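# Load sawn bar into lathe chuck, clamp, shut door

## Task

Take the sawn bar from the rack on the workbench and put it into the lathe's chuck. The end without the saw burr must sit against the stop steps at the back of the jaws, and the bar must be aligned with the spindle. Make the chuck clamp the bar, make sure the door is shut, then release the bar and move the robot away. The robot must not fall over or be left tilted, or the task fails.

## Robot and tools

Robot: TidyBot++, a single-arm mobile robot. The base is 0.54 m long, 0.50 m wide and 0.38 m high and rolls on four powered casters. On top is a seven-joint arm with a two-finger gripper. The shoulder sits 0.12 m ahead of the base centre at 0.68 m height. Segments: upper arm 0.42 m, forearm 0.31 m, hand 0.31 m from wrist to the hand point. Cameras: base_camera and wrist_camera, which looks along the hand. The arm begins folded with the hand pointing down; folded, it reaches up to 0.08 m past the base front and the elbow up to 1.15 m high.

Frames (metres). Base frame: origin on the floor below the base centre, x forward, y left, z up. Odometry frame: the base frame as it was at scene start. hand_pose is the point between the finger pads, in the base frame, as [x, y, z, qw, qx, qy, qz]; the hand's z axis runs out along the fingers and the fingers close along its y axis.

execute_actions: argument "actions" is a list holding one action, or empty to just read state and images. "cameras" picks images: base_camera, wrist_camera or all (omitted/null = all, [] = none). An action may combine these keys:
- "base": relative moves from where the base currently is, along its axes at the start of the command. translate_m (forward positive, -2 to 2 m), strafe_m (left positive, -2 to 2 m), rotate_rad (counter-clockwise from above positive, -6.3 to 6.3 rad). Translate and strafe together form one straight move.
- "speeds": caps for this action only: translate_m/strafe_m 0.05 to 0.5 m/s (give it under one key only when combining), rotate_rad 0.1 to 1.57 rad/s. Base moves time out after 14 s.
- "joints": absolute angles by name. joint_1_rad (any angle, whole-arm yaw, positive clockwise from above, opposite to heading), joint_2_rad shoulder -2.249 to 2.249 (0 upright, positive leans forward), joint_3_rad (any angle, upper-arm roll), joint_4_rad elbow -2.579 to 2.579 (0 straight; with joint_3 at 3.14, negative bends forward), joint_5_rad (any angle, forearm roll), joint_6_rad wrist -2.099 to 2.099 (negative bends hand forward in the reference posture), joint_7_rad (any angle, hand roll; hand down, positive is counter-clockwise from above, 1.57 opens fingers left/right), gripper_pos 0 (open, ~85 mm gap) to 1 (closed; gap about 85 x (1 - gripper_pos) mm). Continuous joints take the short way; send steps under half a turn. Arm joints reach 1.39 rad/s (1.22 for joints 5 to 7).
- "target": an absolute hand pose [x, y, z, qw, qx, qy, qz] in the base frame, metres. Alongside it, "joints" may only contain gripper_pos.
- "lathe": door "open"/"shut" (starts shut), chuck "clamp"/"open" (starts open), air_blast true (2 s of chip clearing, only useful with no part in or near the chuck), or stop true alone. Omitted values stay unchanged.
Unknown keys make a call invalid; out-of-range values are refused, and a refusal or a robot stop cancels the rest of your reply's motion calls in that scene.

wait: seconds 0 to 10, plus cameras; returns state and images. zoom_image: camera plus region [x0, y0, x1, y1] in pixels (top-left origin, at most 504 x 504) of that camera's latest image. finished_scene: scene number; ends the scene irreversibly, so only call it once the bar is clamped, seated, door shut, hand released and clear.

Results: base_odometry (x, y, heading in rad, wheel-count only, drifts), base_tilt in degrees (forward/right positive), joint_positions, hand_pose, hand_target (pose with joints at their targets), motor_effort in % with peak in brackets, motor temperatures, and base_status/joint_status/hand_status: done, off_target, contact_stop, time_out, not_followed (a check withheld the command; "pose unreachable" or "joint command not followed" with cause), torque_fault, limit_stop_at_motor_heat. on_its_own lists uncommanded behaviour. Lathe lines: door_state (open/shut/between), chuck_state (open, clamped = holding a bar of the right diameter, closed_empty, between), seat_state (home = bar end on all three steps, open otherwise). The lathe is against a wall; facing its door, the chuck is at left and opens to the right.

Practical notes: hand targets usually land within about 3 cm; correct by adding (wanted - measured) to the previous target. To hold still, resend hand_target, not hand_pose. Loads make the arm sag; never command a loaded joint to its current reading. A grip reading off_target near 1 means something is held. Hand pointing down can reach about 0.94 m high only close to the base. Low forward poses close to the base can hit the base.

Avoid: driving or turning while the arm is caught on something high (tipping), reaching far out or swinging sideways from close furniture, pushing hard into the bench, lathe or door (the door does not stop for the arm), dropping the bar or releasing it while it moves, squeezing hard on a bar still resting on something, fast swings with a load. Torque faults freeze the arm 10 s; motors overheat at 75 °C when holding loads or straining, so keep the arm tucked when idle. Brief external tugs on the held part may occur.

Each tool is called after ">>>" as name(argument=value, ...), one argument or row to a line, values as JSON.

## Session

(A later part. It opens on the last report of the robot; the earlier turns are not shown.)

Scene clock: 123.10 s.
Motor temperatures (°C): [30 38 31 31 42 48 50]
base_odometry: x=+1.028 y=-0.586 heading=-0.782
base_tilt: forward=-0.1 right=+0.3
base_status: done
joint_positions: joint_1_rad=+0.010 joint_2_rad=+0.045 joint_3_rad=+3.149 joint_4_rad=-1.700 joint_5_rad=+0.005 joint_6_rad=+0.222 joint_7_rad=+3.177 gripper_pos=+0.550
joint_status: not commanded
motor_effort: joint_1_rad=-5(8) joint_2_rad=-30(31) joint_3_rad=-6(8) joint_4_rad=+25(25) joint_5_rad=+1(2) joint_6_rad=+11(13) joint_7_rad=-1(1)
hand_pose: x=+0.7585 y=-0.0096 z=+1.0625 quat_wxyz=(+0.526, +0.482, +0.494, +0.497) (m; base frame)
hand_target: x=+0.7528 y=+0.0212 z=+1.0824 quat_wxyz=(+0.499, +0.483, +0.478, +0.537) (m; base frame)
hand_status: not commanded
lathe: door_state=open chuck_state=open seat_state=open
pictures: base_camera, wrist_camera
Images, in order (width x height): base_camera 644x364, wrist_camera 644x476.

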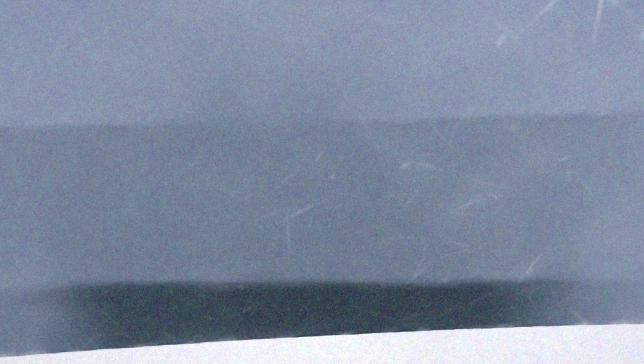

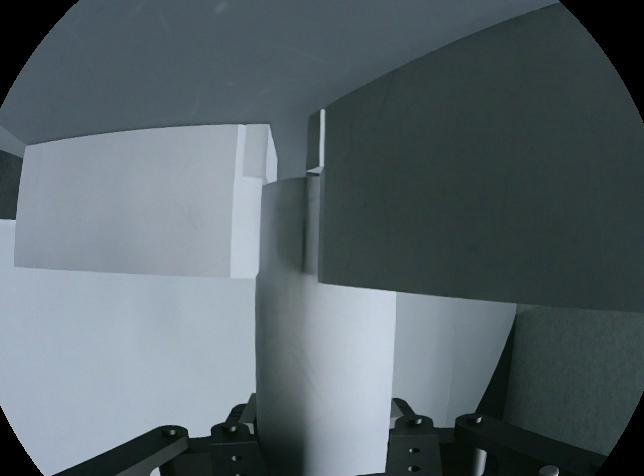

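>>> execute_actions(
  actions=[
    {"base":{"strafe_m":-0.022,"translate_m":0.0,"rotate_rad":0.02},"speeds":{"strafe_m":0.05}},
  ],
)

>>> zoom_image(
  camera="wrist_camera",
  region=[235, 100, 345, 200],
)

>>> execute_actions(
  actions=[
    {"base":{"strafe_m":0.006,"translate_m":0.0},"speeds":{"strafe_m":0.05}},
  ],
)

>>> zoom_image(
  camera="wrist_camera",
  region=[235, 100, 345, 200],
)

Scene clock: 124.73 s.
Motor temperatures (°C): [30 38 31 31 42 48 50]
base_odometry: x=+1.013 y=-0.602 heading=-0.762
base_tilt: forward=-0.1 right=+0.3
base_status: done
joint_positions: joint_1_rad=+0.004 joint_2_rad=+0.045 joint_3_rad=+3.142 joint_4_rad=-1.700 joint_5_rad=+0.005 joint_6_rad=+0.222 joint_7_rad=+3.177 gripper_pos=+0.550
joint_status: not commanded
motor_effort: joint_1_rad=-4(10) joint_2_rad=-30(32) joint_3_rad=-3(10) joint_4_rad=+25(26) joint_5_rad=+1(2) joint_6_rad=+11(13) joint_7_rad=-1(1)
hand_pose: x=+0.7586 y=-0.0010 z=+1.0623 quat_wxyz=(+0.523, +0.479, +0.497, +0.501) (m; base frame)
hand_target: x=+0.7528 y=+0.0212 z=+1.0824 quat_wxyz=(+0.499, +0.483, +0.478, +0.537) (m; base frame)
hand_status: not commanded
lathe: door_state=open chuck_state=open seat_state=open
pictures: base_camera, wrist_camera
Images, in order (width x height): base_camera 644x364, wrist_camera 644x476.

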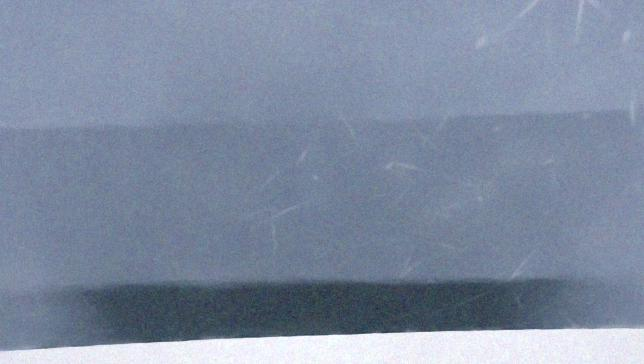

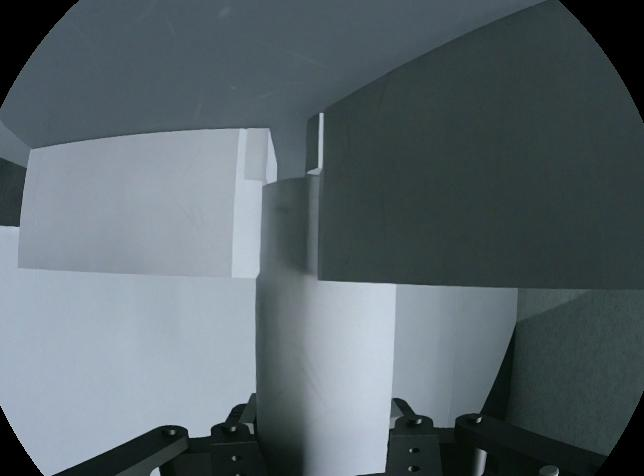

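Scaled by 4.582.

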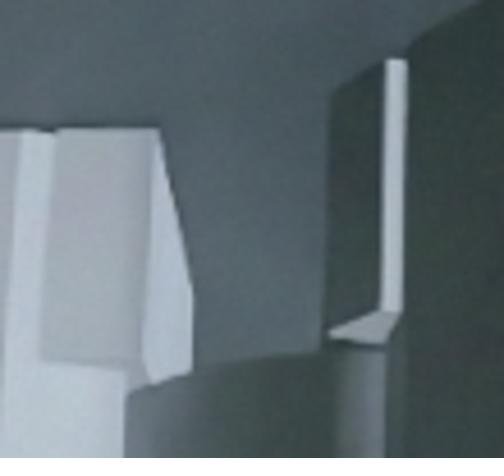

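Scene clock: 125.23 s.
Motor temperatures (°C): [30 38 31 31 42 48 50]
base_odometry: x=+1.017 y=-0.598 heading=-0.763
base_tilt: forward=-0.1 right=+0.3
base_status: done
joint_positions: joint_1_rad=+0.007 joint_2_rad=+0.046 joint_3_rad=+3.146 joint_4_rad=-1.700 joint_5_rad=+0.005 joint_6_rad=+0.222 joint_7_rad=+3.177 gripper_pos=+0.550
joint_status: not commanded
motor_effort: joint_1_rad=-3(9) joint_2_rad=-30(32) joint_3_rad=-4(9) joint_4_rad=+25(26) joint_5_rad=+1(2) joint_6_rad=+12(13) joint_7_rad=-1(1)
hand_pose: x=+0.7587 y=-0.0060 z=+1.0623 quat_wxyz=(+0.525, +0.481, +0.495, +0.498) (m; base frame)
hand_target: x=+0.7528 y=+0.0212 z=+1.0824 quat_wxyz=(+0.499, +0.483, +0.478, +0.537) (m; base frame)
hand_status: not commanded
lathe: door_state=open chuck_state=open seat_state=open
pictures: base_camera, wrist_camera
Images, in order (width x height): base_camera 644x364, wrist_camera 644x476.

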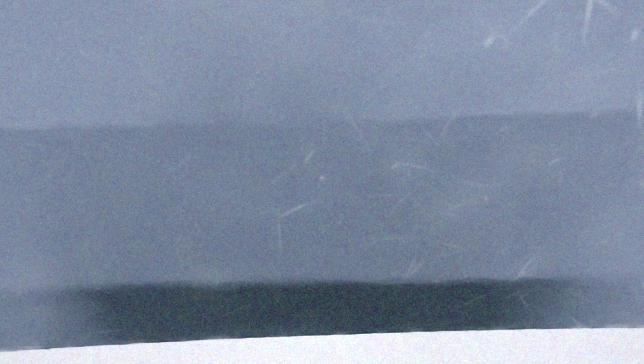

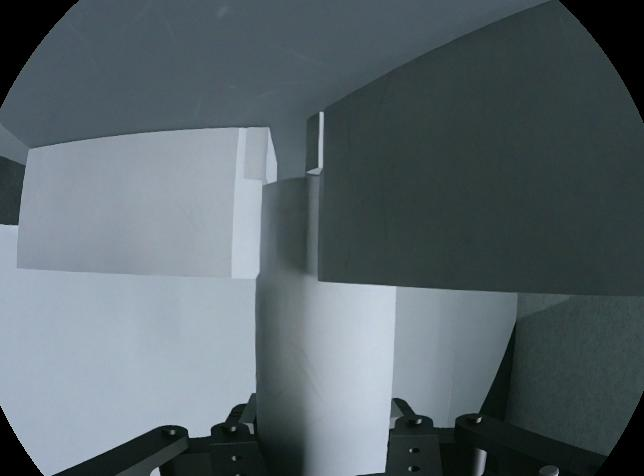

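Scaled by 4.582.

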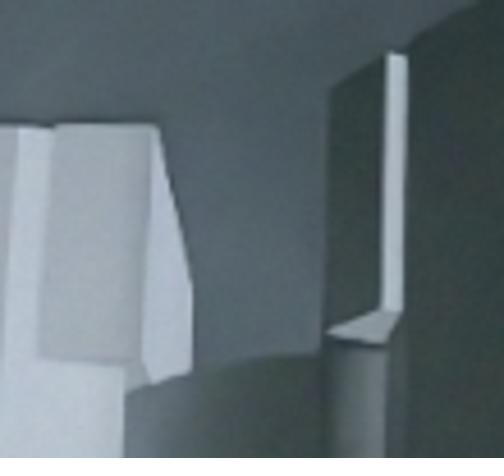

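>>> execute_actions(
  actions=[
    {"lathe":{"chuck":"clamp"}},
  ],
  cameras=[],
)

>>> wait(
  seconds=1.0,
)

>>> zoom_image(
  camera="wrist_camera",
  region=[235, 100, 345, 200],
)

Scene clock: 125.67 s.
Motor temperatures (°C): [30 38 31 31 42 48 50]
base_odometry: x=+1.017 y=-0.598 heading=-0.763
base_tilt: forward=-0.1 right=+0.3
base_status: not commanded
joint_positions: joint_1_rad=+0.007 joint_2_rad=+0.046 joint_3_rad=+3.146 joint_4_rad=-1.700 joint_5_rad=+0.005 joint_6_rad=+0.222 joint_7_rad=+3.177 gripper_pos=+0.550
joint_status: not commanded
motor_effort: joint_1_rad=-4(6) joint_2_rad=-31(32) joint_3_rad=-4(6) joint_4_rad=+25(26) joint_5_rad=+1(1) joint_6_rad=+12(13) joint_7_rad=+0(2)
hand_pose: x=+0.7587 y=-0.0058 z=+1.0622 quat_wxyz=(+0.525, +0.481, +0.495, +0.498) (m; base frame)
hand_target: x=+0.7528 y=+0.0212 z=+1.0824 quat_wxyz=(+0.499, +0.483, +0.478, +0.537) (m; base frame)
hand_status: not commanded
lathe: door_state=open chuck_state=between seat_state=open
pictures: none
No camera images: "cameras" was empty.

Scene clock: 126.67 s.
Motor temperatures (°C): [30 38 31 31 42 48 50]
base_odometry: x=+1.017 y=-0.598 heading=-0.763
base_tilt: forward=-0.1 right=+0.3
base_status: not commanded
joint_positions: joint_1_rad=+0.007 joint_2_rad=+0.046 joint_3_rad=+3.146 joint_4_rad=-1.700 joint_5_rad=+0.005 joint_6_rad=+0.222 joint_7_rad=+3.175 gripper_pos=+0.550
joint_status: not commanded
motor_effort: joint_1_rad=-3(6) joint_2_rad=-30(32) joint_3_rad=-3(6) joint_4_rad=+21(26) joint_5_rad=+1(1) joint_6_rad=+9(13) joint_7_rad=-1(2)
hand_pose: x=+0.7589 y=-0.0057 z=+1.0619 quat_wxyz=(+0.524, +0.481, +0.495, +0.499) (m; base frame)
hand_target: x=+0.7528 y=+0.0212 z=+1.0824 quat_wxyz=(+0.499, +0.483, +0.478, +0.537) (m; base frame)
hand_status: not commanded
wait: 1.00 s; at rest by 0.27 s
lathe: door_state=open chuck_state=clamped seat_state=home
pictures: base_camera, wrist_camera
Images, in order (width x height): base_camera 644x364, wrist_camera 644x476.

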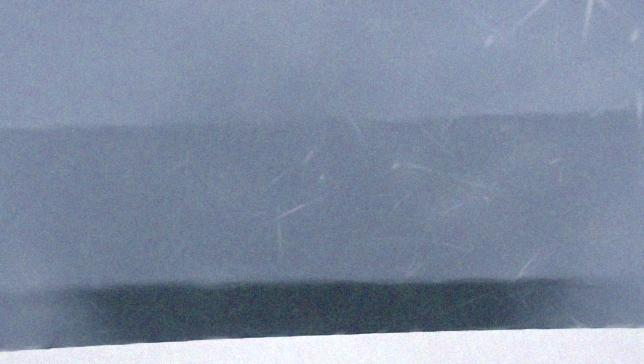

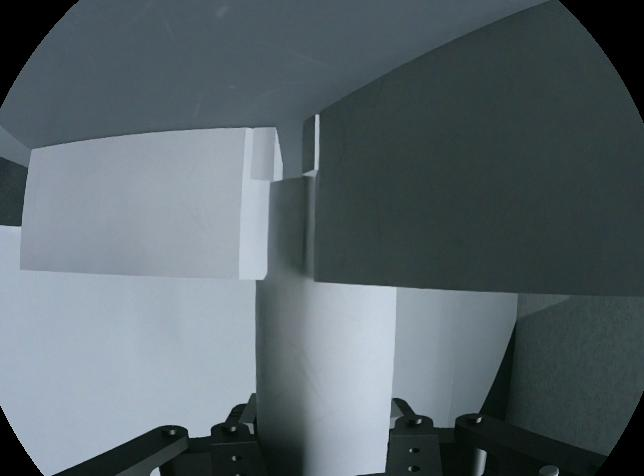

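Scaled by 4.582.

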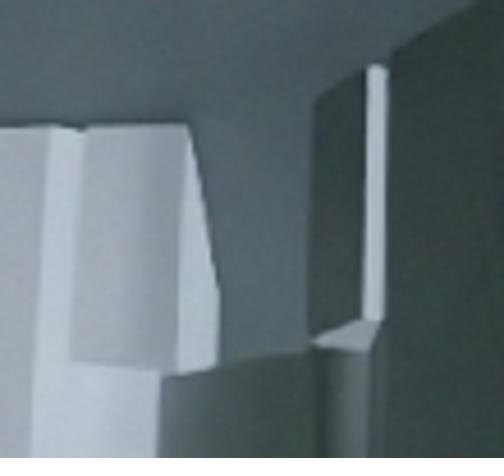

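>>> execute_actions(
  actions=[
    {"base":{"strafe_m":-0.005,"translate_m":0.0},"speeds":{"strafe_m":0.05}},
  ],
  cameras=[],
)

>>> execute_actions(
  actions=[
    {"joints":{"gripper_pos":0.1}},
  ],
)

Scene clock: 127.33 s.
Motor temperatures (°C): [30 38 31 31 42 48 50]
base_odometry: x=+1.013 y=-0.601 heading=-0.763
base_tilt: forward=-0.1 right=+0.3
base_status: done
joint_positions: joint_1_rad=+0.004 joint_2_rad=+0.046 joint_3_rad=+3.143 joint_4_rad=-1.700 joint_5_rad=+0.005 joint_6_rad=+0.222 joint_7_rad=+3.175 gripper_pos=+0.550
joint_status: not commanded
motor_effort: joint_1_rad=+1(11) joint_2_rad=-30(32) joint_3_rad=+1(11) joint_4_rad=+22(24) joint_5_rad=+1(2) joint_6_rad=+10(12) joint_7_rad=-1(1)
hand_pose: x=+0.7590 y=-0.0012 z=+1.0619 quat_wxyz=(+0.522, +0.480, +0.496, +0.501) (m; base frame)
hand_target: x=+0.7528 y=+0.0212 z=+1.0824 quat_wxyz=(+0.499, +0.483, +0.478, +0.537) (m; base frame)
hand_status: not commanded
lathe: door_state=open chuck_state=clamped seat_state=home
pictures: none
No camera images: "cameras" was empty.

Scene clock: 128.37 s.
Motor temperatures (°C): [30 38 31 31 42 48 50]
base_odometry: x=+1.013 y=-0.601 heading=-0.763
base_tilt: forward=-0.1 right=+0.3
base_status: not commanded
joint_positions: joint_1_rad=-0.006 joint_2_rad=+0.023 joint_3_rad=+3.132 joint_4_rad=-1.700 joint_5_rad=+0.005 joint_6_rad=+0.222 joint_7_rad=+3.175 gripper_pos=+0.100
joint_status: all done
motor_effort: joint_1_rad=+0(10) joint_2_rad=-24(31) joint_3_rad=+0(10) joint_4_rad=+20(23) joint_5_rad=+1(2) joint_6_rad=+9(11) joint_7_rad=+0(1)
hand_pose: x=+0.7498 y=+0.0115 z=+1.0767 quat_wxyz=(+0.523, +0.469, +0.495, +0.512) (m; base frame)
hand_target: x=+0.7528 y=+0.0212 z=+1.0824 quat_wxyz=(+0.499, +0.483, +0.478, +0.537) (m; base frame)
hand_status: not commanded
lathe: door_state=open chuck_state=clamped seat_state=home
pictures: base_camera, wrist_camera
Images, in order (width x height): base_camera 644x364, wrist_camera 644x476.

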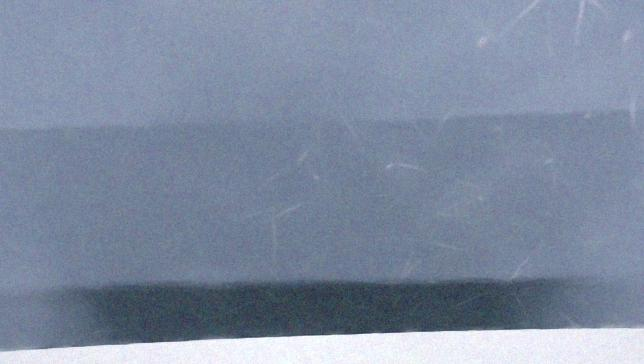

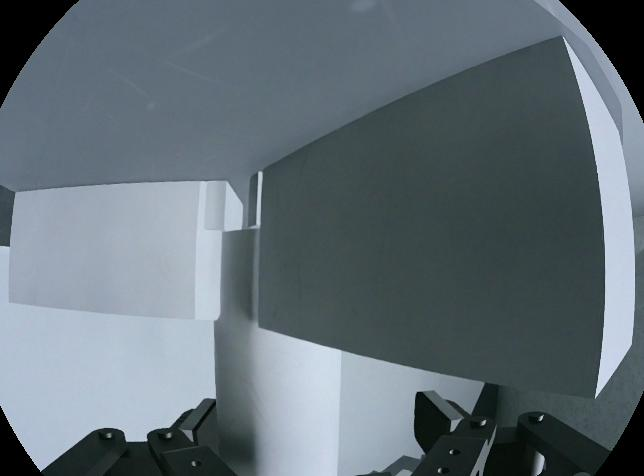

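>>> execute_actions(
  actions=[
    {"joints":{"gripper_pos":0.0,"joint_6_rad":0.16},"base":{"translate_m":-0.05},"speeds":{"translate_m":0.05}},
  ],
)

Scene clock: 129.90 s.
Motor temperatures (°C): [30 38 31 31 42 48 50]
base_odometry: x=+0.978 y=-0.567 heading=-0.763
base_tilt: forward=-0.1 right=+0.3
base_status: done
joint_positions: joint_1_rad=-0.006 joint_2_rad=+0.022 joint_3_rad=+3.132 joint_4_rad=-1.700 joint_5_rad=+0.005 joint_6_rad=+0.184 joint_7_rad=+3.175 gripper_pos=+0.000
joint_status: all done
motor_effort: joint_1_rad=+0(2) joint_2_rad=-24(28) joint_3_rad=+1(2) joint_4_rad=+20(21) joint_5_rad=+1(1) joint_6_rad=+8(10) joint_7_rad=+0(2)
hand_pose: x=+0.7498 y=+0.0116 z=+1.0657 quat_wxyz=(+0.513, +0.478, +0.505, +0.503) (m; base frame)
hand_target: x=+0.7536 y=+0.0212 z=+1.0653 quat_wxyz=(+0.486, +0.497, +0.492, +0.523) (m; base frame)
hand_status: not commanded
lathe: door_state=open chuck_state=clamped seat_state=home
pictures: base_camera, wrist_camera
Images, in order (width x height): base_camera 644x364, wrist_camera 644x476.

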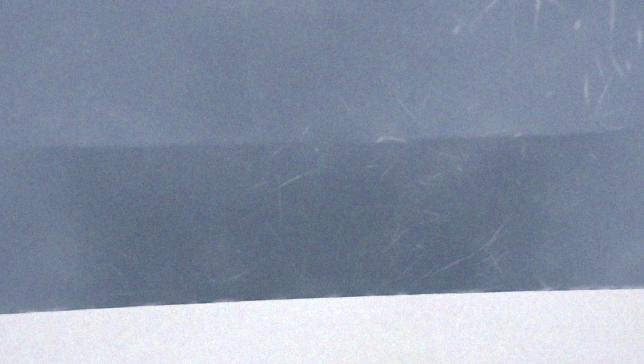

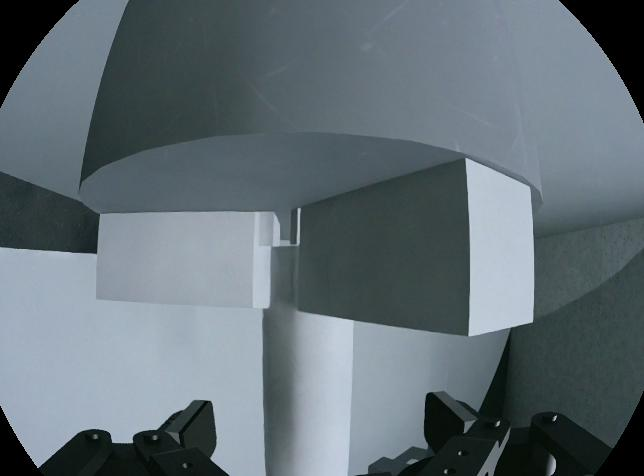

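Clear. Back out and shut the door.

>>> execute_actions(
  actions=[
    {"base":{"translate_m":-0.4}},
  ],
  cameras=[],
)

>>> execute_actions(
  actions=[
    {"lathe":{"door":"shut"}},
  ],
)

>>> wait(
  seconds=2.5,
)

Scene clock: 131.97 s.
Motor temperatures (°C): [30 38 31 31 42 48 50]
base_odometry: x=+0.688 y=-0.290 heading=-0.763
base_tilt: forward=-0.2 right=+0.3
base_status: done
joint_positions: joint_1_rad=-0.006 joint_2_rad=+0.013 joint_3_rad=+3.132 joint_4_rad=-1.700 joint_5_rad=+0.005 joint_6_rad=+0.184 joint_7_rad=+3.175 gripper_pos=+0.000
joint_status: not commanded
motor_effort: joint_1_rad=+0(1) joint_2_rad=-23(28) joint_3_rad=+0(1) joint_4_rad=+20(21) joint_5_rad=+1(1) joint_6_rad=+8(9) joint_7_rad=+0(1)
hand_pose: x=+0.7465 y=+0.0116 z=+1.0711 quat_wxyz=(+0.516, +0.476, +0.503, +0.505) (m; base frame)
hand_target: x=+0.7536 y=+0.0212 z=+1.0653 quat_wxyz=(+0.486, +0.497, +0.492, +0.523) (m; base frame)
hand_status: not commanded
lathe: door_state=open chuck_state=clamped seat_state=home
pictures: none
No camera images: "cameras" was empty.

Scene clock: 132.27 s.
Motor temperatures (°C): [30 38 31 31 42 48 50]
base_odometry: x=+0.688 y=-0.290 heading=-0.763
base_tilt: forward=-0.2 right=+0.3
base_status: not commanded
joint_positions: joint_1_rad=-0.006 joint_2_rad=+0.013 joint_3_rad=+3.132 joint_4_rad=-1.700 joint_5_rad=+0.005 joint_6_rad=+0.184 joint_7_rad=+3.175 gripper_pos=+0.000
joint_status: not commanded
motor_effort: joint_1_rad=+0(0) joint_2_rad=-23(24) joint_3_rad=-1(1) joint_4_rad=+20(20) joint_5_rad=+1(1) joint_6_rad=+8(9) joint_7_rad=+1(1)
hand_pose: x=+0.7465 y=+0.0116 z=+1.0711 quat_wxyz=(+0.516, +0.476, +0.503, +0.505) (m; base frame)
hand_target: x=+0.7536 y=+0.0212 z=+1.0653 quat_wxyz=(+0.486, +0.497, +0.492, +0.523) (m; base frame)
hand_status: not commanded
lathe: door_state=between chuck_state=clamped seat_state=home
pictures: base_camera, wrist_camera
Images, in order (width x height): base_camera 644x364, wrist_camera 644x476.

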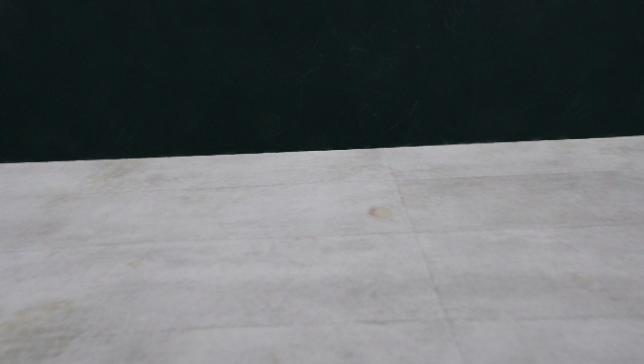

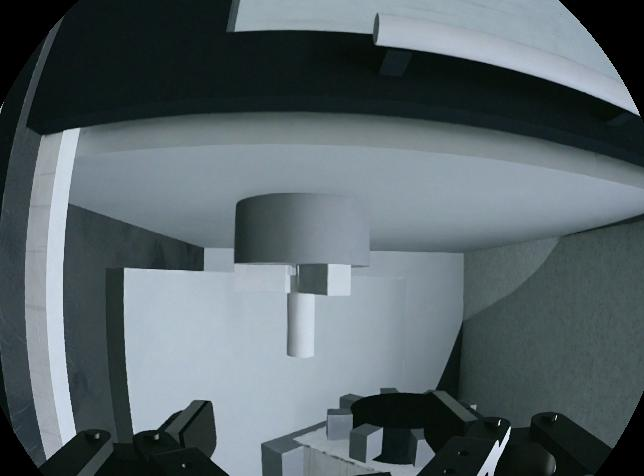

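Scene clock: 134.77 s.
Motor temperatures (°C): [30 38 31 31 41 48 50]
base_odometry: x=+0.688 y=-0.290 heading=-0.763
base_tilt: forward=-0.1 right=+0.3
base_status: not commanded
joint_positions: joint_1_rad=-0.006 joint_2_rad=+0.013 joint_3_rad=+3.132 joint_4_rad=-1.700 joint_5_rad=+0.005 joint_6_rad=+0.184 joint_7_rad=+3.175 gripper_pos=+0.000
joint_status: not commanded
motor_effort: joint_1_rad=+0(0) joint_2_rad=-24(24) joint_3_rad=+0(1) joint_4_rad=+20(20) joint_5_rad=+1(1) joint_6_rad=+8(9) joint_7_rad=+0(1)
hand_pose: x=+0.7465 y=+0.0116 z=+1.0711 quat_wxyz=(+0.516, +0.476, +0.503, +0.505) (m; base frame)
hand_target: x=+0.7536 y=+0.0212 z=+1.0653 quat_wxyz=(+0.486, +0.497, +0.492, +0.523) (m; base frame)
hand_status: not commanded
wait: 2.50 s; at rest by 0.27 s
lathe: door_state=shut chuck_state=clamped seat_state=home
pictures: base_camera, wrist_camera
Images, in order (width x height): base_camera 644x364, wrist_camera 644x476.

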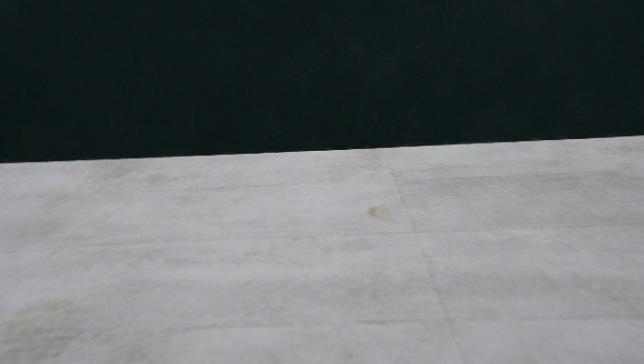

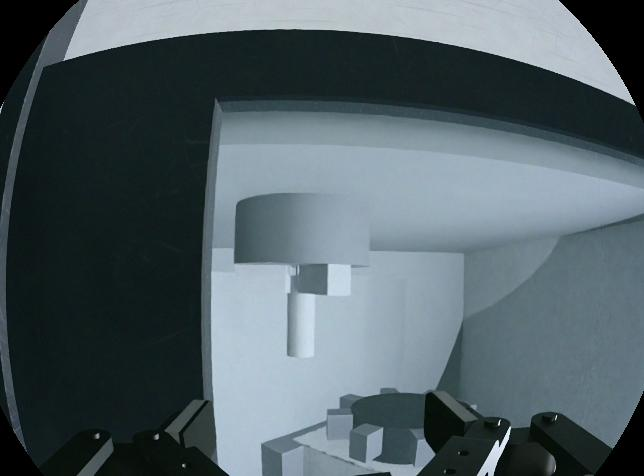

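>>> finished_scene(
  scene=1,
)

The scene is finished: the task was done.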